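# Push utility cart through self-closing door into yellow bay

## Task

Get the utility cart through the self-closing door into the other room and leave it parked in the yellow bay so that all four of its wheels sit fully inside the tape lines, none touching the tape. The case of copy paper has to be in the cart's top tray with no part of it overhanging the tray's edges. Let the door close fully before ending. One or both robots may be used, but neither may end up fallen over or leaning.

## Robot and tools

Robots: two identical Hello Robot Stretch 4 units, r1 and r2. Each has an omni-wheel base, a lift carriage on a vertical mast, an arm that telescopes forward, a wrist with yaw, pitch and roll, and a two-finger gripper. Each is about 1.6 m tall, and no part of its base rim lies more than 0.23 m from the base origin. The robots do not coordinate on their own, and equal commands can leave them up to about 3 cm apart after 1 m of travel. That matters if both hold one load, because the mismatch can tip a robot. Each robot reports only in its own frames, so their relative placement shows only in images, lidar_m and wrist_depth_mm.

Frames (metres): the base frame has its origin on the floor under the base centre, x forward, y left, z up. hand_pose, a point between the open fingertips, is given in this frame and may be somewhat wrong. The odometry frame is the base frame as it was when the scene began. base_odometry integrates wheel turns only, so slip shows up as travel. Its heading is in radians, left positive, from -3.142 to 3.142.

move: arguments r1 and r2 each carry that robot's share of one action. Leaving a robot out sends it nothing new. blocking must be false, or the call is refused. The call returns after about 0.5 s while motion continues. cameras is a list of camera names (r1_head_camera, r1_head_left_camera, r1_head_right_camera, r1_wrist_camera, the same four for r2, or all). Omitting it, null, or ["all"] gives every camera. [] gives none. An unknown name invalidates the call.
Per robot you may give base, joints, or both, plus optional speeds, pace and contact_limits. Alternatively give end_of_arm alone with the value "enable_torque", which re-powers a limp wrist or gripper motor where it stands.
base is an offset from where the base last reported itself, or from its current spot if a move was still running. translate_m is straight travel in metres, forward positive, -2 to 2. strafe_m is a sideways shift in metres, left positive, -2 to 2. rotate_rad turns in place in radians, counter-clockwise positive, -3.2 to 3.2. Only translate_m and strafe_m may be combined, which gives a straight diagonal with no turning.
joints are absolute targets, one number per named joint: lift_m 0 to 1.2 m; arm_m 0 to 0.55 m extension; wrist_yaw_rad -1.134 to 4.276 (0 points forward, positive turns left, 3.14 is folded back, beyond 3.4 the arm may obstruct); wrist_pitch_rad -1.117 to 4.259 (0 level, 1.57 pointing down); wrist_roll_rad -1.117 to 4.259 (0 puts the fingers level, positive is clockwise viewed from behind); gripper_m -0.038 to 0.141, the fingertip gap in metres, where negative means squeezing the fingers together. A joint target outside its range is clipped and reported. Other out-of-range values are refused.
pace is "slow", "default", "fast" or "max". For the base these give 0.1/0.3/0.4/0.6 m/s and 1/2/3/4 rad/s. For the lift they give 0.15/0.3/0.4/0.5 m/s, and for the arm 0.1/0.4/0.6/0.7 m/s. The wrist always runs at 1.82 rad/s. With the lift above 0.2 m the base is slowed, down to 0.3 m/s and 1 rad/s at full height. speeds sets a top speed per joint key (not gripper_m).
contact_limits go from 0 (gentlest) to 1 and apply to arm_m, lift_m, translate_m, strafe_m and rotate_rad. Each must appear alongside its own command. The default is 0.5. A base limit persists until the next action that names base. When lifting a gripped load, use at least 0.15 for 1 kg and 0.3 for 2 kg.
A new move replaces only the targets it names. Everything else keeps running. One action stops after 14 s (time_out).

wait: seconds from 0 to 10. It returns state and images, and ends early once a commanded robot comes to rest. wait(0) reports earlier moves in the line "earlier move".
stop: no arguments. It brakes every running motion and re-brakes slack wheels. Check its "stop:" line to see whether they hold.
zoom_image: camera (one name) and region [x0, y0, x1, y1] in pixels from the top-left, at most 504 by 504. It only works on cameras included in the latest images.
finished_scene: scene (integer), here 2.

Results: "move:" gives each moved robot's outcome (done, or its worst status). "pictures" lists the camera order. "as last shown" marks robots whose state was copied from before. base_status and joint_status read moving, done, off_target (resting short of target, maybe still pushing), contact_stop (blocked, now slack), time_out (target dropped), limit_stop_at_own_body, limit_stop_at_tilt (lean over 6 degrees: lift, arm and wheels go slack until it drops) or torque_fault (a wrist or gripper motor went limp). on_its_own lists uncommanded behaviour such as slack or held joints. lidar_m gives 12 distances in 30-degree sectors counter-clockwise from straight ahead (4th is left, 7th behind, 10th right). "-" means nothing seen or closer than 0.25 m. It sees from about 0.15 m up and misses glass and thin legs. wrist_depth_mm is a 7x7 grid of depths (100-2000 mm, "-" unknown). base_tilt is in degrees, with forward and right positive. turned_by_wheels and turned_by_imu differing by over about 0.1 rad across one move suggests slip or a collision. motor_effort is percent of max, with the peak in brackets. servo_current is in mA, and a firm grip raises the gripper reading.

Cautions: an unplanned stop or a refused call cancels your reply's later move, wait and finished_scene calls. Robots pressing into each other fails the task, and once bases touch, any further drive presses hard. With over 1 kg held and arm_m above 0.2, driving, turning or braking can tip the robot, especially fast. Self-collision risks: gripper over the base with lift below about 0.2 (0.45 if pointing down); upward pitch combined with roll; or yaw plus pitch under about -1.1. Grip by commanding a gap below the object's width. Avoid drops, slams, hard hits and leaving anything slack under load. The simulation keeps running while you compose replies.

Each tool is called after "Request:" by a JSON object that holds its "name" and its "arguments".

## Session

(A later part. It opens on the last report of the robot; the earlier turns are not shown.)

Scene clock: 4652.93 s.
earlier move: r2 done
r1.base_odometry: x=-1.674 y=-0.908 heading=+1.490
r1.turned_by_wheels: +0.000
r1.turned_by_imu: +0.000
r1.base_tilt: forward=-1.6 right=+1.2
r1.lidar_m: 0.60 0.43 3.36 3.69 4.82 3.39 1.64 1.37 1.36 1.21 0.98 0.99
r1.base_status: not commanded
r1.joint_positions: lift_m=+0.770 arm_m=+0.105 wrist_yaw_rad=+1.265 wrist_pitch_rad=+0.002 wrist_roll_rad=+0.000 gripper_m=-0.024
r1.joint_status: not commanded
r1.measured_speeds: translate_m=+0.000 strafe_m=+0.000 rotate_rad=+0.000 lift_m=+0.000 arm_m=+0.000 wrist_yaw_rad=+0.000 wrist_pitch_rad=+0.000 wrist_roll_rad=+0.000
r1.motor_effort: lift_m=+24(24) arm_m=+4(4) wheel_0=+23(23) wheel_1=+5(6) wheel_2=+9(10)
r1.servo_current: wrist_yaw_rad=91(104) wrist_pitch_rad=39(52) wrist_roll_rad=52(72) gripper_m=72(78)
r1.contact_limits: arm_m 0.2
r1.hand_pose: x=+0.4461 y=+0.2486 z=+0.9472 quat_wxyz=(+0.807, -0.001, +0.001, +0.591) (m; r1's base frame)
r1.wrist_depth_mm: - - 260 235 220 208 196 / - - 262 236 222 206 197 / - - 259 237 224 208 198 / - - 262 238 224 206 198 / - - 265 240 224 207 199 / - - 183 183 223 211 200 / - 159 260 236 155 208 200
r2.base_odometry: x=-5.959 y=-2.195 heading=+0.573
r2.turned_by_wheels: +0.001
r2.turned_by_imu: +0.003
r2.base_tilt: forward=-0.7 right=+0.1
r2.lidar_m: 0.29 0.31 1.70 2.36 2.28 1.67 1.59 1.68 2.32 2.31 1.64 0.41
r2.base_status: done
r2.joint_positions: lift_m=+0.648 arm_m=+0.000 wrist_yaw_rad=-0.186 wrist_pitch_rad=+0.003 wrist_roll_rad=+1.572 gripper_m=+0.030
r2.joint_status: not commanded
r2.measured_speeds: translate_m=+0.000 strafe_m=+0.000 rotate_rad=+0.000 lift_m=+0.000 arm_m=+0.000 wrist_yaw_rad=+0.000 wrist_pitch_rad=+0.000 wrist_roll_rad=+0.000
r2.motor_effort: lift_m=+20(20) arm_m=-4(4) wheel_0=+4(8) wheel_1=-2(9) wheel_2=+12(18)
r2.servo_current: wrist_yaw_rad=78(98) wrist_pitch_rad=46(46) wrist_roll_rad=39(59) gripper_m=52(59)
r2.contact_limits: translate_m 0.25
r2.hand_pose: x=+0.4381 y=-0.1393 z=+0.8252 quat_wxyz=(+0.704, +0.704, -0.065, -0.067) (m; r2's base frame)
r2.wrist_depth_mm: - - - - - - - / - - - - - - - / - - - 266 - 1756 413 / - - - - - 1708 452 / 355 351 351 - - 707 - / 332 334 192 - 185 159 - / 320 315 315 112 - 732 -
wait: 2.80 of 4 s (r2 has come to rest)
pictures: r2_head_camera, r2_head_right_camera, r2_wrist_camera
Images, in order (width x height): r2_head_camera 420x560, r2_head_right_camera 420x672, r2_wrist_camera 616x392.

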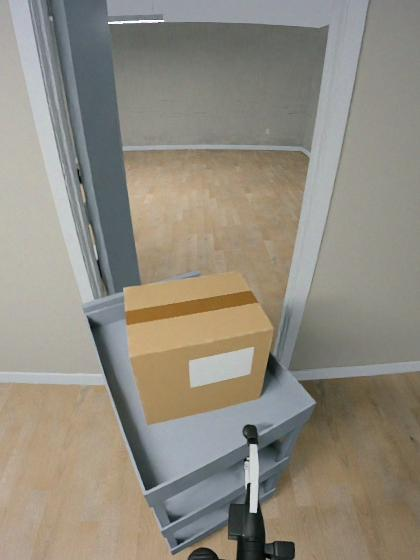

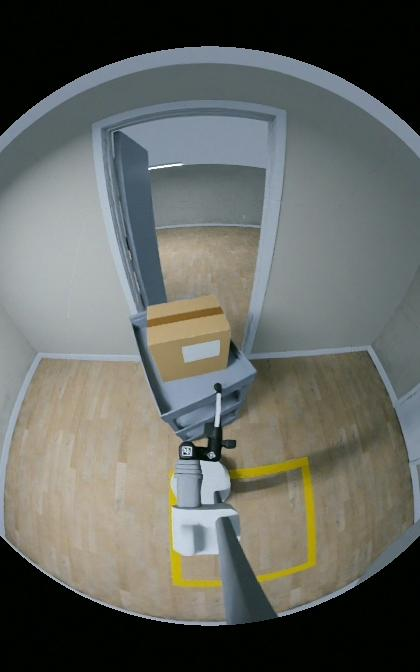

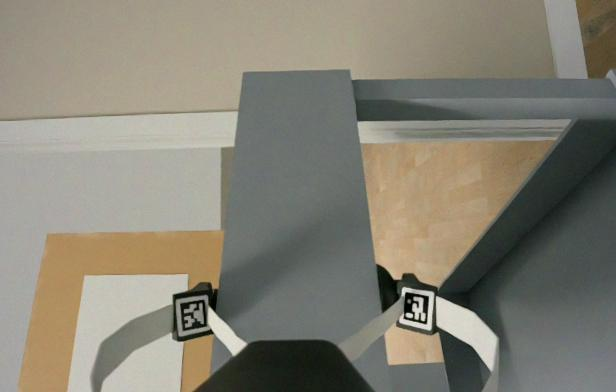

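Request:
{"name": "move", "arguments": {"blocking": false, "r2": {"base": {"translate_m": -0.22, "strafe_m": -0.25}, "joints": {"wrist_yaw_rad": 0.4}, "speeds": {"wrist_yaw_rad": 0.17}, "pace": "slow", "contact_limits": {"translate_m": 0.25}}, "cameras": []}}

Request:
{"name": "wait", "arguments": {"seconds": 6, "cameras": ["r2_head_camera", "r2_wrist_camera", "r2_head_right_camera"]}}

Scene clock: 4679.20 s.
move: r2 moving
r1.base_odometry: x=-1.674 y=-0.908 heading=+1.490
r1.turned_by_wheels: +0.000
r1.turned_by_imu: +0.000
r1.base_tilt: forward=-1.6 right=+1.2
r1.lidar_m: 0.63 0.43 3.35 3.71 4.83 3.39 1.68 1.36 1.33 1.28 0.99 0.98
r1.base_status: not commanded
r1.joint_positions: lift_m=+0.770 arm_m=+0.105 wrist_yaw_rad=+1.265 wrist_pitch_rad=+0.002 wrist_roll_rad=+0.000 gripper_m=-0.024
r1.joint_status: not commanded
r1.measured_speeds: translate_m=+0.000 strafe_m=+0.000 rotate_rad=+0.000 lift_m=+0.000 arm_m=+0.000 wrist_yaw_rad=+0.000 wrist_pitch_rad=+0.000 wrist_roll_rad=+0.000
r1.motor_effort: lift_m=+24(24) arm_m=+4(4) wheel_0=+23(23) wheel_1=+5(5) wheel_2=+9(9)
r1.servo_current: wrist_yaw_rad=98(104) wrist_pitch_rad=39(46) wrist_roll_rad=39(65) gripper_m=65(72)
r1.contact_limits: arm_m 0.2
r1.hand_pose: x=+0.4461 y=+0.2486 z=+0.9472 quat_wxyz=(+0.807, -0.001, +0.001, +0.591) (m; r1's base frame)
r1.wrist_depth_mm: - - 260 236 221 207 196 / - - 262 236 222 207 197 / - - 260 237 223 207 198 / - - 262 237 224 206 198 / - - 265 240 225 207 199 / - - 183 184 223 210 200 / - 159 262 236 155 209 200
r2.base_odometry: x=-5.961 y=-2.207 heading=+0.574
r2.turned_by_wheels: +0.001
r2.turned_by_imu: +0.002
r2.base_tilt: forward=-0.6 right=+0.0
r2.lidar_m: 0.30 0.32 1.67 2.35 2.25 1.66 1.59 1.67 2.32 2.28 1.64 0.40
r2.base_status: translate_m moving; strafe_m moving
r2.joint_positions: lift_m=+0.648 arm_m=+0.000 wrist_yaw_rad=-0.120 wrist_pitch_rad=+0.003 wrist_roll_rad=+1.572 gripper_m=+0.030
r2.joint_status: wrist_yaw_rad moving
r2.measured_speeds: translate_m=-0.032 strafe_m=-0.038 rotate_rad=+0.002 lift_m=+0.000 arm_m=+0.000 wrist_yaw_rad=+0.171 wrist_pitch_rad=+0.000 wrist_roll_rad=+0.000
r2.motor_effort: lift_m=+20(20) arm_m=-3(4) wheel_0=+11(12) wheel_1=-7(7) wheel_2=+14(14)
r2.servo_current: wrist_yaw_rad=65(117) wrist_pitch_rad=46(46) wrist_roll_rad=59(59) gripper_m=46(52)
r2.contact_limits: translate_m 0.25
r2.hand_pose: x=+0.4468 y=-0.1213 z=+0.8252 quat_wxyz=(+0.705, +0.706, -0.041, -0.043) (m; r2's base frame)
r2.wrist_depth_mm: - - - - - - - / - - - 283 - - - / - - - - - 1661 430 / - - - - - 1661 477 / 347 347 345 - 223 741 - / 330 330 191 - 183 160 - / 319 317 315 112 - 723 -
pictures: none
No camera images: "cameras" was empty.

Scene clock: 4683.30 s.
earlier move: r2 done
r1.base_odometry: x=-1.674 y=-0.908 heading=+1.490
r1.turned_by_wheels: +0.000
r1.turned_by_imu: +0.000
r1.base_tilt: forward=-1.6 right=+1.2
r1.lidar_m: 0.61 0.44 3.37 3.69 4.82 3.43 1.70 1.37 1.33 1.24 0.98 0.99
r1.base_status: not commanded
r1.joint_positions: lift_m=+0.770 arm_m=+0.105 wrist_yaw_rad=+1.265 wrist_pitch_rad=+0.002 wrist_roll_rad=+0.000 gripper_m=-0.024
r1.joint_status: not commanded
r1.measured_speeds: translate_m=+0.000 strafe_m=+0.000 rotate_rad=+0.000 lift_m=+0.000 arm_m=+0.000 wrist_yaw_rad=+0.000 wrist_pitch_rad=+0.000 wrist_roll_rad=+0.000
r1.motor_effort: lift_m=+24(24) arm_m=+3(4) wheel_0=+23(24) wheel_1=+5(6) wheel_2=+9(10)
r1.servo_current: wrist_yaw_rad=104(111) wrist_pitch_rad=39(59) wrist_roll_rad=52(72) gripper_m=65(78)
r1.contact_limits: arm_m 0.2
r1.hand_pose: x=+0.4461 y=+0.2486 z=+0.9472 quat_wxyz=(+0.807, -0.001, +0.001, +0.591) (m; r1's base frame)
r1.wrist_depth_mm: - - 260 236 220 208 196 / - - 262 236 222 206 197 / - - 259 237 223 208 198 / - - 262 238 224 207 198 / - - 265 239 224 207 200 / - - 183 183 223 209 200 / - 159 260 236 155 208 200
r2.base_odometry: x=-6.008 y=-2.524 heading=+0.574
r2.turned_by_wheels: +0.000
r2.turned_by_imu: +0.003
r2.base_tilt: forward=-0.7 right=+0.1
r2.lidar_m: 0.37 0.30 0.65 2.60 1.98 1.44 1.38 1.45 2.01 2.04 1.95 1.44
r2.base_status: done
r2.joint_positions: lift_m=+0.648 arm_m=+0.000 wrist_yaw_rad=+0.407 wrist_pitch_rad=+0.003 wrist_roll_rad=+1.572 gripper_m=+0.030
r2.joint_status: all done
r2.measured_speeds: translate_m=+0.000 strafe_m=+0.000 rotate_rad=+0.000 lift_m=+0.000 arm_m=+0.000 wrist_yaw_rad=+0.000 wrist_pitch_rad=+0.000 wrist_roll_rad=+0.000
r2.motor_effort: lift_m=+20(21) arm_m=-3(4) wheel_0=+10(15) wheel_1=-2(9) wheel_2=+10(16)
r2.servo_current: wrist_yaw_rad=46(117) wrist_pitch_rad=39(46) wrist_roll_rad=52(65) gripper_m=46(59)
r2.contact_limits: translate_m 0.25
r2.hand_pose: x=+0.4703 y=+0.0339 z=+0.8252 quat_wxyz=(+0.692, +0.693, +0.144, +0.142) (m; r2's base frame)
r2.wrist_depth_mm: - - - - - 1661 1138 / - - - 263 - 1661 - / - - - - - 1661 439 / - - 347 - 229 609 - / 342 342 342 - 213 768 - / 334 332 191 - 183 159 - / 325 320 325 112 - 732 -
wait: 4.10 of 6 s (r2 has come to rest)
pictures: r2_head_camera, r2_head_right_camera, r2_wrist_camera
Images, in order (width x height): r2_head_camera 420x560, r2_head_right_camera 420x672, r2_wrist_camera 616x392.

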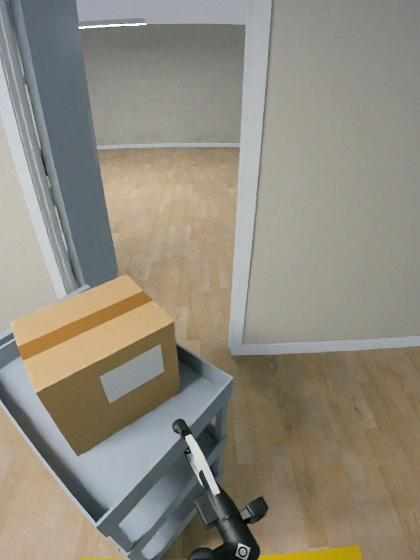

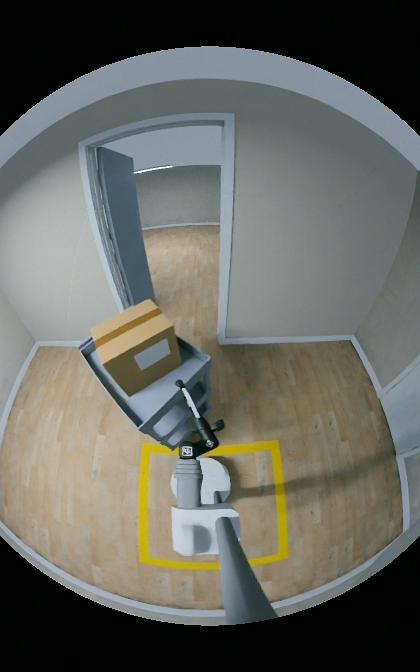

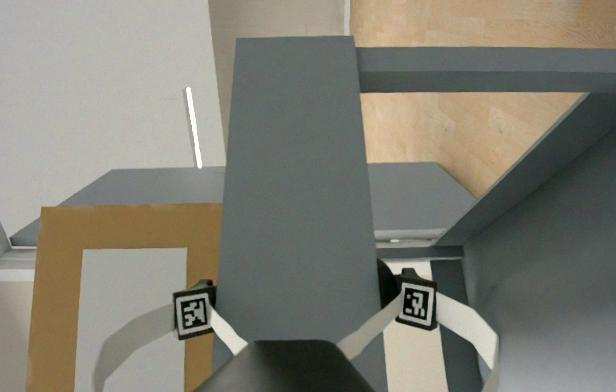

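Request:
{"name": "move", "arguments": {"blocking": false, "r2": {"base": {"translate_m": -0.135, "strafe_m": -0.003}, "joints": {"wrist_yaw_rad": 0.25}, "speeds": {"wrist_yaw_rad": 0.1}, "pace": "slow", "contact_limits": {"translate_m": 0.25}}, "cameras": []}}

Request:
{"name": "wait", "arguments": {"seconds": 6, "cameras": ["r2_head_camera", "r2_wrist_camera", "r2_head_right_camera"]}}

Scene clock: 4729.50 s.
move: r2 moving
r1.base_odometry: x=-1.674 y=-0.908 heading=+1.490
r1.turned_by_wheels: +0.000
r1.turned_by_imu: +0.000
r1.base_tilt: forward=-1.6 right=+1.2
r1.lidar_m: 0.63 0.45 3.38 3.69 4.82 3.41 1.69 1.34 1.33 1.23 1.00 0.99
r1.base_status: not commanded
r1.joint_positions: lift_m=+0.770 arm_m=+0.105 wrist_yaw_rad=+1.265 wrist_pitch_rad=+0.002 wrist_roll_rad=+0.000 gripper_m=-0.024
r1.joint_status: not commanded
r1.measured_speeds: translate_m=+0.000 strafe_m=+0.000 rotate_rad=+0.000 lift_m=+0.000 arm_m=+0.000 wrist_yaw_rad=+0.000 wrist_pitch_rad=+0.000 wrist_roll_rad=+0.000
r1.motor_effort: lift_m=+24(24) arm_m=+4(4) wheel_0=+23(23) wheel_1=+5(6) wheel_2=+9(9)
r1.servo_current: wrist_yaw_rad=104(104) wrist_pitch_rad=46(46) wrist_roll_rad=46(65) gripper_m=65(72)
r1.contact_limits: arm_m 0.2
r1.hand_pose: x=+0.4461 y=+0.2486 z=+0.9472 quat_wxyz=(+0.807, -0.001, +0.001, +0.591) (m; r1's base frame)
r1.wrist_depth_mm: - - 262 235 221 208 196 / - - 262 236 222 207 196 / - - 259 236 223 207 198 / - - 262 238 224 206 199 / - - 266 240 224 208 200 / - - 182 184 223 210 199 / - 159 262 236 155 208 200
r2.base_odometry: x=-6.018 y=-2.531 heading=+0.575
r2.turned_by_wheels: +0.001
r2.turned_by_imu: +0.001
r2.base_tilt: forward=-0.7 right=+0.0
r2.lidar_m: 0.37 0.27 2.06 2.62 1.91 1.43 1.36 1.45 1.99 2.05 1.94 1.43
r2.base_status: translate_m moving; strafe_m moving
r2.joint_positions: lift_m=+0.648 arm_m=+0.000 wrist_yaw_rad=+0.389 wrist_pitch_rad=+0.003 wrist_roll_rad=+1.572 gripper_m=+0.030
r2.joint_status: wrist_yaw_rad moving
r2.measured_speeds: translate_m=-0.048 strafe_m=-0.001 rotate_rad=-0.001 lift_m=+0.000 arm_m=+0.000 wrist_yaw_rad=-0.104 wrist_pitch_rad=+0.000 wrist_roll_rad=+0.000
r2.motor_effort: lift_m=+20(20) arm_m=-4(4) wheel_0=+1(9) wheel_1=-6(7) wheel_2=+14(16)
r2.servo_current: wrist_yaw_rad=241(273) wrist_pitch_rad=46(46) wrist_roll_rad=46(59) gripper_m=52(59)
r2.contact_limits: translate_m 0.25
r2.hand_pose: x=+0.4709 y=+0.0284 z=+0.8252 quat_wxyz=(+0.694, +0.694, +0.138, +0.136) (m; r2's base frame)
r2.wrist_depth_mm: - - - - - 1661 1138 / - - - 263 - 1661 - / - - - - - 1661 442 / - - - - 230 615 - / 342 342 343 - 213 768 - / 332 330 191 - 182 159 - / 322 319 324 112 - 732 -
pictures: none
No camera images: "cameras" was empty.

Scene clock: 4731.63 s.
earlier move: r2 done
r1.base_odometry: x=-1.674 y=-0.908 heading=+1.490
r1.turned_by_wheels: +0.000
r1.turned_by_imu: +0.000
r1.base_tilt: forward=-1.6 right=+1.2
r1.lidar_m: 0.64 0.44 3.35 3.69 4.82 3.40 1.72 1.35 1.34 1.24 1.00 0.96
r1.base_status: not commanded
r1.joint_positions: lift_m=+0.770 arm_m=+0.105 wrist_yaw_rad=+1.265 wrist_pitch_rad=+0.002 wrist_roll_rad=+0.000 gripper_m=-0.024
r1.joint_status: not commanded
r1.measured_speeds: translate_m=+0.000 strafe_m=+0.000 rotate_rad=+0.000 lift_m=+0.000 arm_m=+0.000 wrist_yaw_rad=+0.000 wrist_pitch_rad=+0.000 wrist_roll_rad=+0.000
r1.motor_effort: lift_m=+24(24) arm_m=+3(4) wheel_0=+23(23) wheel_1=+5(6) wheel_2=+9(9)
r1.servo_current: wrist_yaw_rad=78(104) wrist_pitch_rad=46(52) wrist_roll_rad=33(78) gripper_m=59(78)
r1.contact_limits: arm_m 0.2
r1.hand_pose: x=+0.4461 y=+0.2486 z=+0.9472 quat_wxyz=(+0.807, -0.001, +0.001, +0.591) (m; r1's base frame)
r1.wrist_depth_mm: - - 260 236 221 208 196 / - - 263 236 222 207 197 / - - 259 236 223 208 198 / - - 262 238 224 206 199 / - - 264 239 225 207 199 / - - 183 183 222 211 200 / - 159 262 236 155 208 200
r2.base_odometry: x=-6.119 y=-2.600 heading=+0.574
r2.turned_by_wheels: -0.001
r2.turned_by_imu: +0.000
r2.base_tilt: forward=-0.7 right=+0.1
r2.lidar_m: 0.29 0.25 0.70 2.61 1.80 1.30 1.25 1.30 1.79 2.02 2.13 1.55
r2.base_status: done
r2.joint_positions: lift_m=+0.648 arm_m=+0.000 wrist_yaw_rad=+0.252 wrist_pitch_rad=+0.003 wrist_roll_rad=+1.572 gripper_m=+0.030
r2.joint_status: all done
r2.measured_speeds: translate_m=+0.000 strafe_m=+0.000 rotate_rad=+0.000 lift_m=+0.000 arm_m=+0.000 wrist_yaw_rad=+0.000 wrist_pitch_rad=+0.000 wrist_roll_rad=+0.000
r2.motor_effort: lift_m=+20(20) arm_m=-3(4) wheel_0=-5(11) wheel_1=-5(8) wheel_2=+5(17)
r2.servo_current: wrist_yaw_rad=39(273) wrist_pitch_rad=39(52) wrist_roll_rad=46(65) gripper_m=46(59)
r2.contact_limits: translate_m 0.25
r2.hand_pose: x=+0.4720 y=-0.0128 z=+0.8253 quat_wxyz=(+0.701, +0.702, +0.090, +0.088) (m; r2's base frame)
r2.wrist_depth_mm: - - - - - - 1078 / - - - - - 1661 1118 / - - - 276 - 1708 1182 / - - - - - 1708 449 / 1537 353 351 - 216 609 - / 329 329 187 - 183 169 - / 312 307 307 112 - 732 -
wait: 2.13 of 6 s (r2 has come to rest)
pictures: r2_head_camera, r2_head_right_camera, r2_wrist_camera
Images, in order (width x height): r2_head_camera 420x560, r2_head_right_camera 420x672, r2_wrist_camera 616x392.

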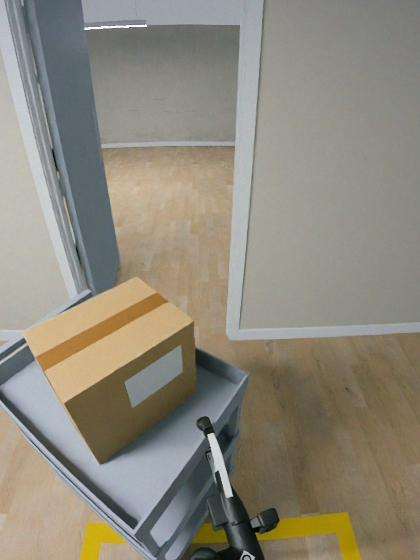

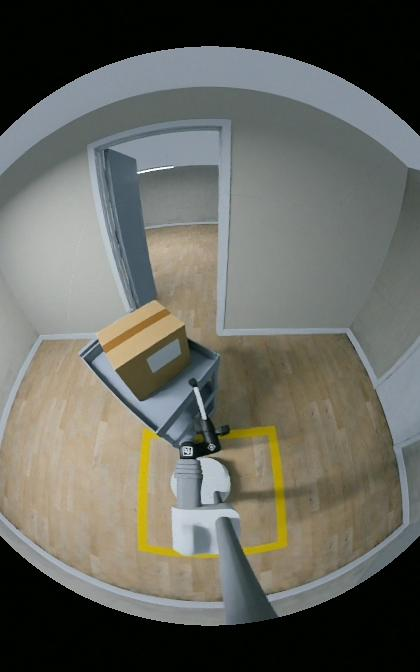

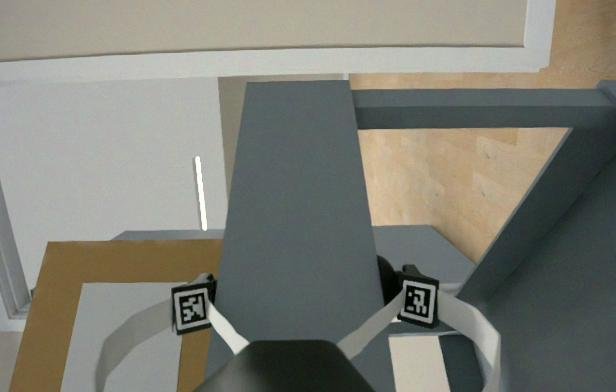

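Request:
{"name": "move", "arguments": {"blocking": false, "r2": {"base": {"translate_m": -0.203, "strafe_m": -0.145}, "joints": {"arm_m": 0.1}, "speeds": {"arm_m": 0.04}, "pace": "slow", "contact_limits": {"translate_m": 0.25}}, "cameras": []}}

Request:
{"name": "wait", "arguments": {"seconds": 6, "cameras": ["r2_head_camera", "r2_wrist_camera", "r2_head_right_camera"]}}

Scene clock: 4764.77 s.
move: r2 moving
r1.base_odometry: x=-1.674 y=-0.908 heading=+1.490
r1.turned_by_wheels: +0.000
r1.turned_by_imu: +0.000
r1.base_tilt: forward=-1.6 right=+1.3
r1.lidar_m: 0.59 0.43 3.37 3.69 4.82 3.40 1.67 1.33 1.35 1.26 0.99 0.97
r1.base_status: not commanded
r1.joint_positions: lift_m=+0.770 arm_m=+0.105 wrist_yaw_rad=+1.265 wrist_pitch_rad=+0.002 wrist_roll_rad=+0.000 gripper_m=-0.024
r1.joint_status: not commanded
r1.measured_speeds: translate_m=+0.000 strafe_m=+0.000 rotate_rad=+0.000 lift_m=+0.000 arm_m=+0.000 wrist_yaw_rad=+0.000 wrist_pitch_rad=+0.000 wrist_roll_rad=+0.000
r1.motor_effort: lift_m=+24(24) arm_m=+4(4) wheel_0=+22(23) wheel_1=+5(6) wheel_2=+9(9)
r1.servo_current: wrist_yaw_rad=78(104) wrist_pitch_rad=46(46) wrist_roll_rad=59(72) gripper_m=72(78)
r1.contact_limits: arm_m 0.2
r1.hand_pose: x=+0.4461 y=+0.2486 z=+0.9472 quat_wxyz=(+0.807, -0.001, +0.001, +0.591) (m; r1's base frame)
r1.wrist_depth_mm: - - 260 236 221 208 196 / - - 262 236 222 207 196 / - - 259 237 223 208 198 / - - 262 237 224 206 199 / - - 265 239 224 207 199 / - - 183 184 223 210 200 / - 159 262 236 155 208 200
r2.base_odometry: x=-6.125 y=-2.612 heading=+0.575
r2.turned_by_wheels: +0.001
r2.turned_by_imu: +0.002
r2.base_tilt: forward=-0.7 right=+0.1
r2.lidar_m: 0.29 0.25 0.72 2.63 1.77 1.29 1.23 1.27 1.82 2.03 2.14 1.57
r2.base_status: translate_m moving; strafe_m moving
r2.joint_positions: lift_m=+0.648 arm_m=+0.018 wrist_yaw_rad=+0.252 wrist_pitch_rad=+0.003 wrist_roll_rad=+1.572 gripper_m=+0.030
r2.joint_status: arm_m moving
r2.measured_speeds: translate_m=-0.044 strafe_m=-0.031 rotate_rad=+0.004 lift_m=+0.000 arm_m=+0.041 wrist_yaw_rad=+0.005 wrist_pitch_rad=+0.000 wrist_roll_rad=+0.000
r2.motor_effort: lift_m=+20(20) arm_m=+7(15) wheel_0=+5(7) wheel_1=-6(8) wheel_2=+10(10)
r2.servo_current: wrist_yaw_rad=52(59) wrist_pitch_rad=39(46) wrist_roll_rad=59(59) gripper_m=46(59)
r2.contact_limits: translate_m 0.25
r2.hand_pose: x=+0.4899 y=-0.0129 z=+0.8253 quat_wxyz=(+0.701, +0.702, +0.090, +0.088) (m; r2's base frame)
r2.wrist_depth_mm: - - - - - - 1098 / - - - 1229 - 1661 1138 / - - - 272 - 1661 1182 / - - - - - 1708 452 / 357 349 349 - 219 627 - / 329 329 188 - 183 159 - / 312 307 307 112 - 723 -
pictures: none
No camera images: "cameras" was empty.

Scene clock: 4767.97 s.
earlier move: r2 done
r1.base_odometry: x=-1.674 y=-0.908 heading=+1.490
r1.turned_by_wheels: +0.000
r1.turned_by_imu: +0.000
r1.base_tilt: forward=-1.6 right=+1.2
r1.lidar_m: 0.62 0.44 3.35 3.71 4.81 3.41 1.71 1.35 1.33 1.24 1.01 0.99
r1.base_status: not commanded
r1.joint_positions: lift_m=+0.770 arm_m=+0.105 wrist_yaw_rad=+1.265 wrist_pitch_rad=+0.002 wrist_roll_rad=+0.000 gripper_m=-0.024
r1.joint_status: not commanded
r1.measured_speeds: translate_m=+0.000 strafe_m=+0.000 rotate_rad=+0.000 lift_m=+0.000 arm_m=+0.000 wrist_yaw_rad=+0.000 wrist_pitch_rad=+0.000 wrist_roll_rad=+0.000
r1.motor_effort: lift_m=+24(24) arm_m=+3(4) wheel_0=+23(23) wheel_1=+5(6) wheel_2=+9(10)
r1.servo_current: wrist_yaw_rad=98(111) wrist_pitch_rad=39(52) wrist_roll_rad=52(72) gripper_m=72(85)
r1.contact_limits: arm_m 0.2
r1.hand_pose: x=+0.4461 y=+0.2486 z=+0.9472 quat_wxyz=(+0.807, -0.001, +0.001, +0.591) (m; r1's base frame)
r1.wrist_depth_mm: - - 260 235 220 208 197 / - - 262 236 222 207 197 / - - 259 237 223 208 198 / - - 260 238 224 206 198 / - - 265 240 224 208 199 / - - 182 184 223 210 200 / - 159 260 236 155 208 200
r2.base_odometry: x=-6.211 y=-2.831 heading=+0.575
r2.turned_by_wheels: +0.000
r2.turned_by_imu: +0.002
r2.base_tilt: forward=-0.6 right=+0.1
r2.lidar_m: 0.30 0.30 0.61 2.76 1.51 1.09 1.05 1.12 1.58 1.88 1.98 1.76
r2.base_status: done
r2.joint_positions: lift_m=+0.648 arm_m=+0.100 wrist_yaw_rad=+0.261 wrist_pitch_rad=+0.003 wrist_roll_rad=+1.572 gripper_m=+0.030
r2.joint_status: all done
r2.measured_speeds: translate_m=+0.000 strafe_m=+0.000 rotate_rad=+0.000 lift_m=+0.000 arm_m=+0.000 wrist_yaw_rad=+0.000 wrist_pitch_rad=+0.000 wrist_roll_rad=+0.000
r2.motor_effort: lift_m=+20(20) arm_m=+6(15) wheel_0=+5(19) wheel_1=-5(8) wheel_2=+10(17)
r2.servo_current: wrist_yaw_rad=72(91) wrist_pitch_rad=39(52) wrist_roll_rad=39(59) gripper_m=46(59)
r2.contact_limits: translate_m 0.25
r2.hand_pose: x=+0.5720 y=-0.0099 z=+0.8253 quat_wxyz=(+0.701, +0.701, +0.093, +0.091) (m; r2's base frame)
r2.wrist_depth_mm: - - - - - - 1138 / - - - - - 1576 1182 / - - - - - 1708 1182 / - - - - - 1661 418 / - - - - 236 1708 462 / 336 336 190 - 184 169 521 / 307 298 303 112 - - -
wait: 3.20 of 6 s (r2 has come to rest)
pictures: r2_head_camera, r2_head_right_camera, r2_wrist_camera
Images, in order (width x height): r2_head_camera 420x560, r2_head_right_camera 420x672, r2_wrist_camera 616x392.

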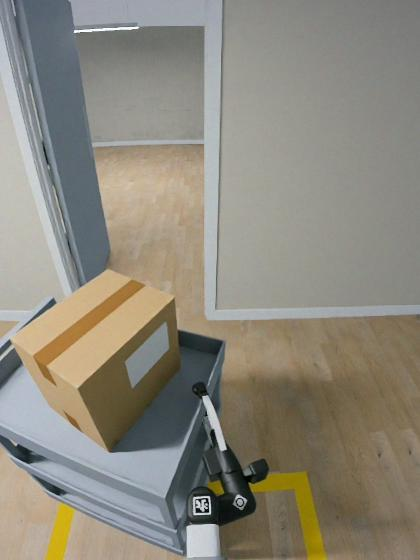

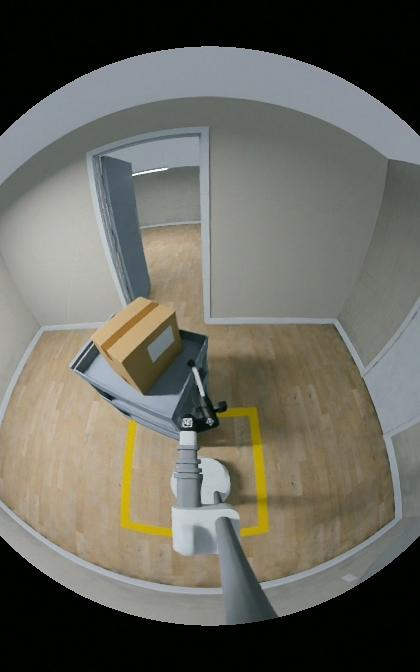

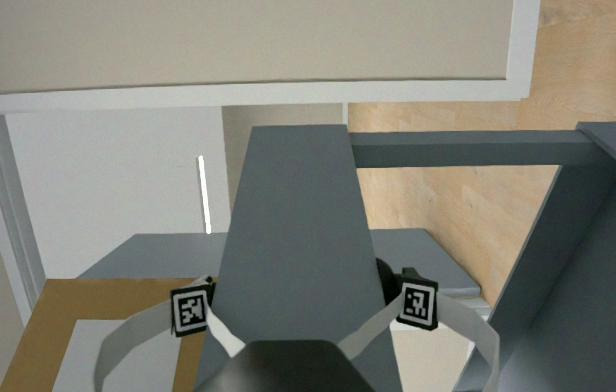

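Request:
{"name": "move", "arguments": {"blocking": false, "r2": {"base": {"translate_m": -0.12, "strafe_m": 0.018}, "joints": {"wrist_yaw_rad": 0.19}, "speeds": {"wrist_yaw_rad": 0.06}, "pace": "slow", "contact_limits": {"translate_m": 0.25}}, "cameras": []}}

Request:
{"name": "wait", "arguments": {"seconds": 6, "cameras": ["r2_head_camera", "r2_wrist_camera", "r2_head_right_camera"]}}

Scene clock: 4833.70 s.
move: r2 moving
r1.base_odometry: x=-1.674 y=-0.908 heading=+1.490
r1.turned_by_wheels: +0.000
r1.turned_by_imu: +0.000
r1.base_tilt: forward=-1.6 right=+1.2
r1.lidar_m: 0.63 0.43 3.37 3.71 4.82 3.41 1.71 1.35 1.34 1.24 0.99 0.97
r1.base_status: not commanded
r1.joint_positions: lift_m=+0.770 arm_m=+0.105 wrist_yaw_rad=+1.265 wrist_pitch_rad=+0.002 wrist_roll_rad=+0.000 gripper_m=-0.024
r1.joint_status: not commanded
r1.measured_speeds: translate_m=+0.000 strafe_m=+0.000 rotate_rad=+0.000 lift_m=+0.000 arm_m=+0.000 wrist_yaw_rad=+0.000 wrist_pitch_rad=+0.000 wrist_roll_rad=+0.000
r1.motor_effort: lift_m=+24(24) arm_m=+4(4) wheel_0=+23(23) wheel_1=+5(6) wheel_2=+9(9)
r1.servo_current: wrist_yaw_rad=65(104) wrist_pitch_rad=46(52) wrist_roll_rad=46(59) gripper_m=72(72)
r1.contact_limits: arm_m 0.2
r1.hand_pose: x=+0.4461 y=+0.2486 z=+0.9472 quat_wxyz=(+0.807, -0.001, +0.001, +0.591) (m; r1's base frame)
r1.wrist_depth_mm: - - 260 236 221 208 196 / - - 262 236 221 207 197 / - - 260 236 223 208 198 / - - 262 238 224 206 198 / - - 266 239 224 207 199 / - - 183 184 223 210 200 / - 159 262 236 155 208 200
r2.base_odometry: x=-6.222 y=-2.837 heading=+0.575
r2.turned_by_wheels: +0.000
r2.turned_by_imu: +0.001
r2.base_tilt: forward=-0.6 right=+0.1
r2.lidar_m: 0.31 0.29 0.63 2.76 1.45 1.10 1.04 1.08 1.51 1.84 1.98 1.77
r2.base_status: translate_m moving; strafe_m moving
r2.joint_positions: lift_m=+0.648 arm_m=+0.100 wrist_yaw_rad=+0.242 wrist_pitch_rad=+0.003 wrist_roll_rad=+1.572 gripper_m=+0.030
r2.joint_status: wrist_yaw_rad moving
r2.measured_speeds: translate_m=-0.049 strafe_m=+0.008 rotate_rad=+0.002 lift_m=+0.000 arm_m=+0.000 wrist_yaw_rad=-0.069 wrist_pitch_rad=+0.000 wrist_roll_rad=+0.000
r2.motor_effort: lift_m=+20(20) arm_m=+4(6) wheel_0=-3(9) wheel_1=-6(8) wheel_2=+14(16)
r2.servo_current: wrist_yaw_rad=46(124) wrist_pitch_rad=46(46) wrist_roll_rad=52(59) gripper_m=52(52)
r2.contact_limits: translate_m 0.25
r2.hand_pose: x=+0.5718 y=-0.0159 z=+0.8253 quat_wxyz=(+0.702, +0.702, +0.086, +0.084) (m; r2's base frame)
r2.wrist_depth_mm: - - - - - - 1160 / - - - - - - 1160 / - - - - - 1756 1182 / - - - - - 1708 418 / - - - - - 1708 462 / 343 336 190 - 183 170 - / 307 303 303 112 - - -
pictures: none
No camera images: "cameras" was empty.

Scene clock: 4835.67 s.
earlier move: r2 done
r1.base_odometry: x=-1.674 y=-0.908 heading=+1.490
r1.turned_by_wheels: +0.000
r1.turned_by_imu: +0.000
r1.base_tilt: forward=-1.6 right=+1.2
r1.lidar_m: 0.62 0.45 3.36 3.68 4.82 3.38 1.66 1.34 1.33 1.27 0.96 0.99
r1.base_status: not commanded
r1.joint_positions: lift_m=+0.770 arm_m=+0.105 wrist_yaw_rad=+1.265 wrist_pitch_rad=+0.002 wrist_roll_rad=+0.000 gripper_m=-0.024
r1.joint_status: not commanded
r1.measured_speeds: translate_m=+0.000 strafe_m=+0.000 rotate_rad=+0.000 lift_m=+0.000 arm_m=+0.000 wrist_yaw_rad=+0.000 wrist_pitch_rad=+0.000 wrist_roll_rad=+0.000
r1.motor_effort: lift_m=+24(24) arm_m=+4(4) wheel_0=+23(23) wheel_1=+5(6) wheel_2=+9(10)
r1.servo_current: wrist_yaw_rad=98(111) wrist_pitch_rad=46(52) wrist_roll_rad=52(65) gripper_m=65(72)
r1.contact_limits: arm_m 0.2
r1.hand_pose: x=+0.4461 y=+0.2486 z=+0.9472 quat_wxyz=(+0.807, -0.001, +0.001, +0.591) (m; r1's base frame)
r1.wrist_depth_mm: - - 260 236 220 208 197 / - - 262 236 223 207 197 / - - 259 236 224 208 198 / - - 262 238 224 206 199 / - - 265 238 224 208 199 / - - 183 184 223 211 200 / - 159 262 236 155 208 200
r2.base_odometry: x=-6.321 y=-2.881 heading=+0.574
r2.turned_by_wheels: -0.001
r2.turned_by_imu: -0.001
r2.base_tilt: forward=-0.7 right=+0.1
r2.lidar_m: 0.30 0.33 0.84 2.74 1.29 0.97 0.92 0.97 1.36 1.90 2.01 1.88
r2.base_status: done
r2.joint_positions: lift_m=+0.648 arm_m=+0.100 wrist_yaw_rad=+0.187 wrist_pitch_rad=+0.003 wrist_roll_rad=+1.572 gripper_m=+0.030
r2.joint_status: all done
r2.measured_speeds: translate_m=+0.000 strafe_m=+0.000 rotate_rad=+0.000 lift_m=+0.000 arm_m=+0.000 wrist_yaw_rad=+0.000 wrist_pitch_rad=+0.000 wrist_roll_rad=+0.000
r2.motor_effort: lift_m=+20(20) arm_m=+4(6) wheel_0=-10(13) wheel_1=-5(9) wheel_2=+3(16)
r2.servo_current: wrist_yaw_rad=59(124) wrist_pitch_rad=46(46) wrist_roll_rad=59(59) gripper_m=52(59)
r2.contact_limits: translate_m 0.25
r2.hand_pose: x=+0.5705 y=-0.0324 z=+0.8253 quat_wxyz=(+0.704, +0.704, +0.067, +0.065) (m; r2's base frame)
r2.wrist_depth_mm: - - - - - - 1160 / - - - - - - 1182 / - - - 309 - 1576 - / - - - - - 1708 424 / 1708 - - - 222 1661 469 / 330 330 187 - 182 169 - / 304 301 301 112 - - -
wait: 1.97 of 6 s (r2 has come to rest)
pictures: r2_head_camera, r2_head_right_camera, r2_wrist_camera
Images, in order (width x height): r2_head_camera 420x560, r2_head_right_camera 420x672, r2_wrist_camera 616x392.

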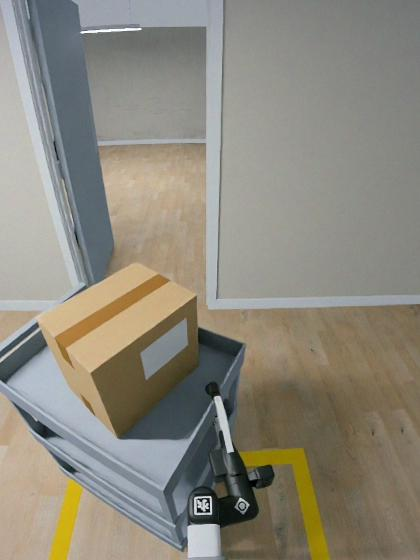

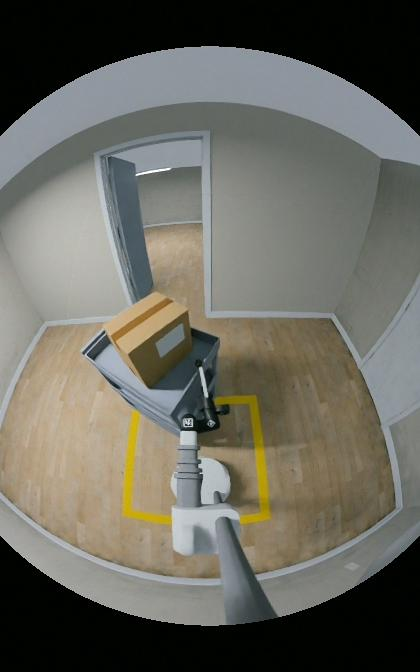

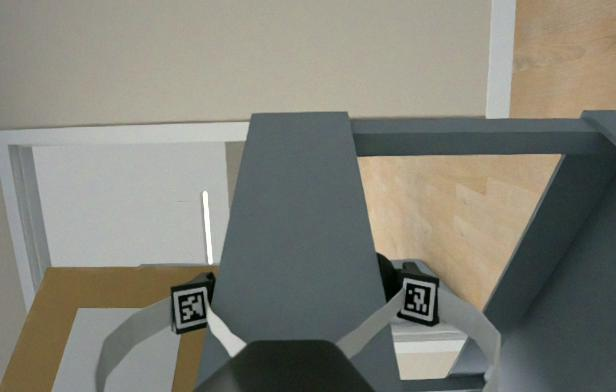

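Request:
{"name": "move", "arguments": {"blocking": false, "r2": {"base": {"translate_m": -0.193, "strafe_m": 0.046}, "joints": {"wrist_yaw_rad": 0.05}, "speeds": {"wrist_yaw_rad": 0.07}, "pace": "slow", "contact_limits": {"translate_m": 0.25}}, "cameras": []}}

Request:
{"name": "wait", "arguments": {"seconds": 6, "cameras": ["r2_head_camera", "r2_wrist_camera", "r2_head_right_camera"]}}

Scene clock: 4849.77 s.
move: r2 moving
r1.base_odometry: x=-1.674 y=-0.908 heading=+1.490
r1.turned_by_wheels: +0.000
r1.turned_by_imu: +0.000
r1.base_tilt: forward=-1.6 right=+1.2
r1.lidar_m: 0.63 0.43 3.36 3.73 4.83 3.41 1.67 1.34 1.35 1.26 0.99 0.97
r1.base_status: not commanded
r1.joint_positions: lift_m=+0.770 arm_m=+0.105 wrist_yaw_rad=+1.265 wrist_pitch_rad=+0.002 wrist_roll_rad=+0.000 gripper_m=-0.024
r1.joint_status: not commanded
r1.measured_speeds: translate_m=+0.000 strafe_m=+0.000 rotate_rad=+0.000 lift_m=+0.000 arm_m=+0.000 wrist_yaw_rad=+0.000 wrist_pitch_rad=+0.000 wrist_roll_rad=+0.000
r1.motor_effort: lift_m=+24(24) arm_m=+3(4) wheel_0=+23(23) wheel_1=+6(6) wheel_2=+9(10)
r1.servo_current: wrist_yaw_rad=85(98) wrist_pitch_rad=39(46) wrist_roll_rad=39(52) gripper_m=65(72)
r1.contact_limits: arm_m 0.2
r1.hand_pose: x=+0.4461 y=+0.2486 z=+0.9472 quat_wxyz=(+0.807, -0.001, +0.001, +0.591) (m; r1's base frame)
r1.wrist_depth_mm: - - 260 235 221 208 196 / - - 262 236 222 207 196 / - - 258 237 223 208 198 / - - 262 237 224 206 199 / - - 265 239 224 207 200 / - - 183 183 223 211 200 / - 159 262 236 155 208 200
r2.base_odometry: x=-6.333 y=-2.886 heading=+0.573
r2.turned_by_wheels: -0.001
r2.turned_by_imu: +0.000
r2.base_tilt: forward=-0.7 right=+0.0
r2.lidar_m: 0.30 0.30 0.90 2.73 1.31 0.95 0.92 0.95 1.36 1.91 2.02 1.88
r2.base_status: translate_m moving; strafe_m moving
r2.joint_positions: lift_m=+0.648 arm_m=+0.100 wrist_yaw_rad=+0.160 wrist_pitch_rad=+0.003 wrist_roll_rad=+1.572 gripper_m=+0.030
r2.joint_status: wrist_yaw_rad moving
r2.measured_speeds: translate_m=-0.048 strafe_m=+0.012 rotate_rad=+0.001 lift_m=+0.000 arm_m=+0.000 wrist_yaw_rad=-0.066 wrist_pitch_rad=+0.000 wrist_roll_rad=+0.000
r2.motor_effort: lift_m=+20(20) arm_m=+5(5) wheel_0=-11(13) wheel_1=-7(8) wheel_2=+10(10)
r2.servo_current: wrist_yaw_rad=46(91) wrist_pitch_rad=46(46) wrist_roll_rad=52(52) gripper_m=52(52)
r2.contact_limits: translate_m 0.25
r2.hand_pose: x=+0.5695 y=-0.0402 z=+0.8253 quat_wxyz=(+0.705, +0.705, +0.058, +0.056) (m; r2's base frame)
r2.wrist_depth_mm: - - - - - - 1160 / - - - - - 1464 1182 / - - - 312 - 1618 - / - - - - - 1708 427 / 1708 - - - 223 1756 469 / 330 330 189 - 183 170 - / 306 300 301 112 - - -
pictures: none
No camera images: "cameras" was empty.

Scene clock: 4852.50 s.
earlier move: r2 done
r1.base_odometry: x=-1.674 y=-0.908 heading=+1.490
r1.turned_by_wheels: +0.000
r1.turned_by_imu: +0.000
r1.base_tilt: forward=-1.6 right=+1.2
r1.lidar_m: 0.62 0.45 3.38 3.68 4.80 3.42 1.70 1.35 1.34 1.25 1.00 0.97
r1.base_status: not commanded
r1.joint_positions: lift_m=+0.770 arm_m=+0.105 wrist_yaw_rad=+1.265 wrist_pitch_rad=+0.002 wrist_roll_rad=+0.000 gripper_m=-0.024
r1.joint_status: not commanded
r1.measured_speeds: translate_m=+0.000 strafe_m=+0.000 rotate_rad=+0.000 lift_m=+0.000 arm_m=+0.000 wrist_yaw_rad=+0.000 wrist_pitch_rad=+0.000 wrist_roll_rad=+0.000
r1.motor_effort: lift_m=+24(24) arm_m=+4(4) wheel_0=+23(23) wheel_1=+5(6) wheel_2=+9(10)
r1.servo_current: wrist_yaw_rad=78(104) wrist_pitch_rad=46(52) wrist_roll_rad=39(78) gripper_m=65(72)
r1.contact_limits: arm_m 0.2
r1.hand_pose: x=+0.4461 y=+0.2486 z=+0.9472 quat_wxyz=(+0.807, -0.001, +0.001, +0.591) (m; r1's base frame)
r1.wrist_depth_mm: - - 260 235 221 208 196 / - - 262 236 222 206 198 / - - 259 237 223 208 198 / - - 262 237 224 207 199 / - - 265 240 224 207 200 / - - 183 184 223 210 200 / - 159 262 236 155 208 200
r2.base_odometry: x=-6.508 y=-2.947 heading=+0.573
r2.turned_by_wheels: -0.001
r2.turned_by_imu: -0.001
r2.base_tilt: forward=-0.7 right=+0.1
r2.lidar_m: 0.33 0.36 2.81 2.72 1.05 0.76 0.73 0.77 1.12 1.95 2.06 0.61
r2.base_status: done
r2.joint_positions: lift_m=+0.648 arm_m=+0.100 wrist_yaw_rad=+0.046 wrist_pitch_rad=+0.003 wrist_roll_rad=+1.572 gripper_m=+0.030
r2.joint_status: all done
r2.measured_speeds: translate_m=+0.000 strafe_m=+0.000 rotate_rad=+0.000 lift_m=+0.000 arm_m=+0.000 wrist_yaw_rad=+0.000 wrist_pitch_rad=+0.000 wrist_roll_rad=+0.000
r2.motor_effort: lift_m=+20(20) arm_m=+5(5) wheel_0=-11(15) wheel_1=-6(9) wheel_2=+2(11)
r2.servo_current: wrist_yaw_rad=46(98) wrist_pitch_rad=33(46) wrist_roll_rad=46(59) gripper_m=46(59)
r2.contact_limits: translate_m 0.25
r2.hand_pose: x=+0.5629 y=-0.0741 z=+0.8253 quat_wxyz=(+0.707, +0.707, +0.017, +0.015) (m; r2's base frame)
r2.wrist_depth_mm: - - - - - 1576 1160 / - - - - - 1576 1160 / - - - 279 - 1576 1160 / 1808 - - - - 1661 433 / 351 351 351 - 216 1756 500 / 322 319 189 - 182 169 - / 303 300 301 112 - 707 -
wait: 2.73 of 6 s (r2 has come to rest)
pictures: r2_head_camera, r2_head_right_camera, r2_wrist_camera
Images, in order (width x height): r2_head_camera 420x560, r2_head_right_camera 420x672, r2_wrist_camera 616x392.

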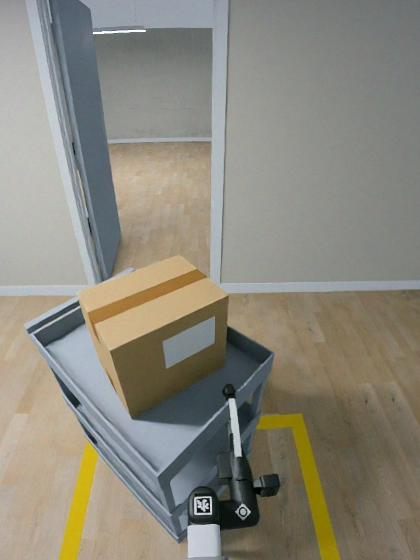

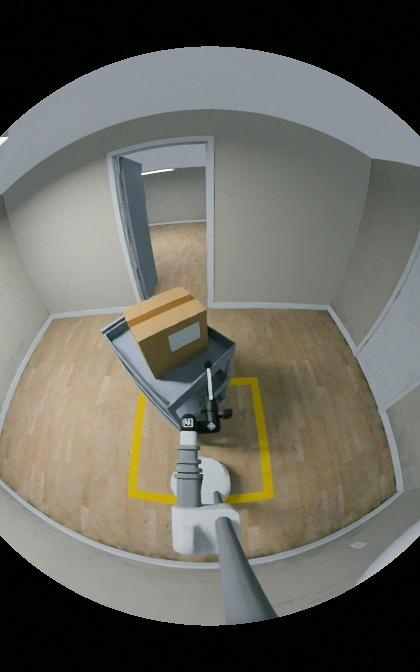

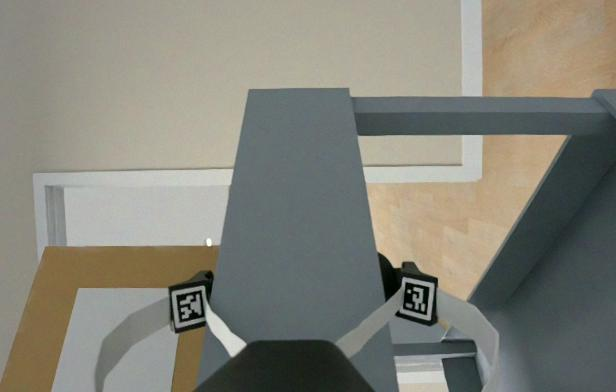

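Request:
{"name": "move", "arguments": {"blocking": false, "r2": {"base": {"translate_m": -0.146, "strafe_m": 0.073}, "joints": {"wrist_yaw_rad": -0.07, "arm_m": 0.067}, "speeds": {"wrist_yaw_rad": 0.06, "arm_m": 0.017}, "pace": "slow", "contact_limits": {"translate_m": 0.25}}, "cameras": []}}

Request:
{"name": "wait", "arguments": {"seconds": 6, "cameras": ["r2_head_camera", "r2_wrist_camera", "r2_head_right_camera"]}}

Scene clock: 4874.20 s.
move: r2 moving
r1.base_odometry: x=-1.674 y=-0.908 heading=+1.490
r1.turned_by_wheels: +0.000
r1.turned_by_imu: +0.000
r1.base_tilt: forward=-1.6 right=+1.2
r1.lidar_m: 0.63 0.43 3.37 3.70 4.85 3.43 1.70 1.35 1.32 1.23 1.00 0.98
r1.base_status: not commanded
r1.joint_positions: lift_m=+0.770 arm_m=+0.105 wrist_yaw_rad=+1.265 wrist_pitch_rad=+0.002 wrist_roll_rad=+0.000 gripper_m=-0.024
r1.joint_status: not commanded
r1.measured_speeds: translate_m=+0.000 strafe_m=+0.000 rotate_rad=+0.000 lift_m=+0.000 arm_m=+0.000 wrist_yaw_rad=+0.000 wrist_pitch_rad=+0.000 wrist_roll_rad=+0.000
r1.motor_effort: lift_m=+24(24) arm_m=+3(4) wheel_0=+23(23) wheel_1=+5(6) wheel_2=+9(9)
r1.servo_current: wrist_yaw_rad=78(98) wrist_pitch_rad=46(46) wrist_roll_rad=39(59) gripper_m=65(72)
r1.contact_limits: arm_m 0.2
r1.hand_pose: x=+0.4461 y=+0.2486 z=+0.9472 quat_wxyz=(+0.807, -0.001, +0.001, +0.591) (m; r1's base frame)
r1.wrist_depth_mm: - - 260 236 221 208 197 / - - 262 236 222 207 197 / - - 259 236 222 208 198 / - - 262 237 224 206 199 / - - 265 239 224 207 200 / - - 183 184 222 210 200 / - 159 262 236 155 208 200
r2.base_odometry: x=-6.522 y=-2.949 heading=+0.572
r2.turned_by_wheels: -0.001
r2.turned_by_imu: +0.000
r2.base_tilt: forward=-0.7 right=+0.1
r2.lidar_m: 0.33 0.32 2.81 2.70 1.05 0.75 0.74 0.79 1.07 1.96 2.07 0.57
r2.base_status: translate_m moving; strafe_m moving
r2.joint_positions: lift_m=+0.648 arm_m=+0.092 wrist_yaw_rad=+0.024 wrist_pitch_rad=+0.003 wrist_roll_rad=+1.572 gripper_m=+0.030
r2.joint_status: arm_m moving; wrist_yaw_rad moving
r2.measured_speeds: translate_m=-0.048 strafe_m=+0.024 rotate_rad=-0.001 lift_m=+0.000 arm_m=-0.017 wrist_yaw_rad=-0.061 wrist_pitch_rad=+0.000 wrist_roll_rad=+0.000
r2.motor_effort: lift_m=+20(20) arm_m=-10(12) wheel_0=-7(12) wheel_1=-5(6) wheel_2=+8(10)
r2.servo_current: wrist_yaw_rad=52(52) wrist_pitch_rad=39(46) wrist_roll_rad=46(59) gripper_m=46(59)
r2.contact_limits: translate_m 0.25
r2.hand_pose: x=+0.5534 y=-0.0805 z=+0.8253 quat_wxyz=(+0.707, +0.707, +0.009, +0.008) (m; r2's base frame)
r2.wrist_depth_mm: - - - - - 1576 1138 / - - - - - 1618 1160 / - - - 279 - 1576 1205 / - - - - - 1618 436 / 349 351 351 - 215 1708 508 / 322 319 187 - 183 169 - / 306 298 301 112 - 707 -
pictures: none
No camera images: "cameras" was empty.

Scene clock: 4876.50 s.
earlier move: r2 done
r1.base_odometry: x=-1.674 y=-0.908 heading=+1.490
r1.turned_by_wheels: +0.000
r1.turned_by_imu: +0.000
r1.base_tilt: forward=-1.6 right=+1.2
r1.lidar_m: 0.62 0.45 3.35 3.67 4.81 3.40 1.67 1.37 1.33 1.28 1.00 0.97
r1.base_status: not commanded
r1.joint_positions: lift_m=+0.770 arm_m=+0.105 wrist_yaw_rad=+1.265 wrist_pitch_rad=+0.002 wrist_roll_rad=+0.000 gripper_m=-0.024
r1.joint_status: not commanded
r1.measured_speeds: translate_m=+0.000 strafe_m=+0.000 rotate_rad=+0.000 lift_m=+0.000 arm_m=+0.000 wrist_yaw_rad=+0.000 wrist_pitch_rad=+0.000 wrist_roll_rad=+0.000
r1.motor_effort: lift_m=+24(24) arm_m=+4(4) wheel_0=+22(23) wheel_1=+5(6) wheel_2=+9(9)
r1.servo_current: wrist_yaw_rad=78(104) wrist_pitch_rad=39(52) wrist_roll_rad=59(65) gripper_m=65(78)
r1.contact_limits: arm_m 0.2
r1.hand_pose: x=+0.4461 y=+0.2486 z=+0.9472 quat_wxyz=(+0.807, -0.001, +0.001, +0.591) (m; r1's base frame)
r1.wrist_depth_mm: - - 260 235 221 208 196 / - - 262 236 222 207 197 / - - 259 236 222 208 197 / - - 262 238 224 207 199 / - - 265 239 224 207 199 / - - 182 183 223 211 199 / - 159 260 236 155 208 200
r2.base_odometry: x=-6.670 y=-2.965 heading=+0.572
r2.turned_by_wheels: +0.000
r2.turned_by_imu: -0.001
r2.base_tilt: forward=-0.7 right=+0.1
r2.lidar_m: 0.33 0.32 2.74 2.34 0.86 0.59 0.57 0.62 0.89 2.04 2.10 0.52
r2.base_status: done
r2.joint_positions: lift_m=+0.648 arm_m=+0.067 wrist_yaw_rad=-0.074 wrist_pitch_rad=+0.003 wrist_roll_rad=+1.572 gripper_m=+0.030
r2.joint_status: all done
r2.measured_speeds: translate_m=+0.000 strafe_m=+0.000 rotate_rad=+0.000 lift_m=+0.000 arm_m=+0.000 wrist_yaw_rad=+0.000 wrist_pitch_rad=+0.000 wrist_roll_rad=+0.000
r2.motor_effort: lift_m=+20(20) arm_m=-7(13) wheel_0=-10(16) wheel_1=-6(8) wheel_2=+3(10)
r2.servo_current: wrist_yaw_rad=52(98) wrist_pitch_rad=46(46) wrist_roll_rad=46(59) gripper_m=46(59)
r2.contact_limits: translate_m 0.25
r2.hand_pose: x=+0.5193 y=-0.1084 z=+0.8253 quat_wxyz=(+0.706, +0.707, -0.025, -0.027) (m; r2's base frame)
r2.wrist_depth_mm: - - - - - 1618 1138 / - - - 290 - - - / - - - - - 1618 1182 / - - - - 226 1576 459 / 338 340 340 - 208 668 - / 320 317 186 - 183 159 - / 306 301 303 112 - 715 -
wait: 2.30 of 6 s (r2 has come to rest)
pictures: r2_head_camera, r2_head_right_camera, r2_wrist_camera
Images, in order (width x height): r2_head_camera 420x560, r2_head_right_camera 420x672, r2_wrist_camera 616x392.

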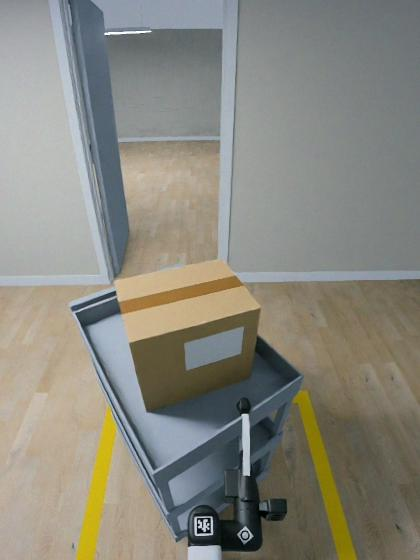

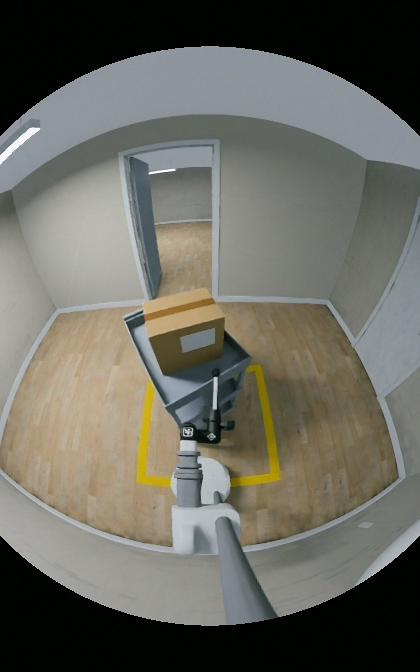

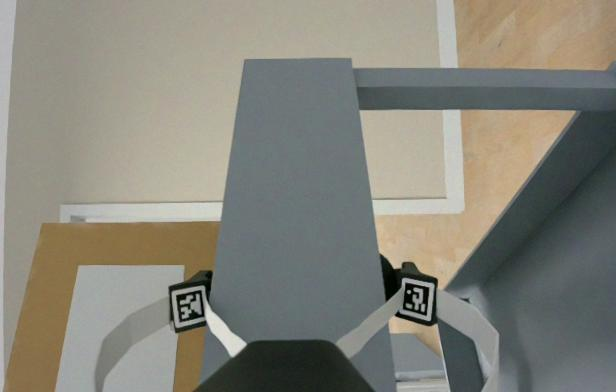

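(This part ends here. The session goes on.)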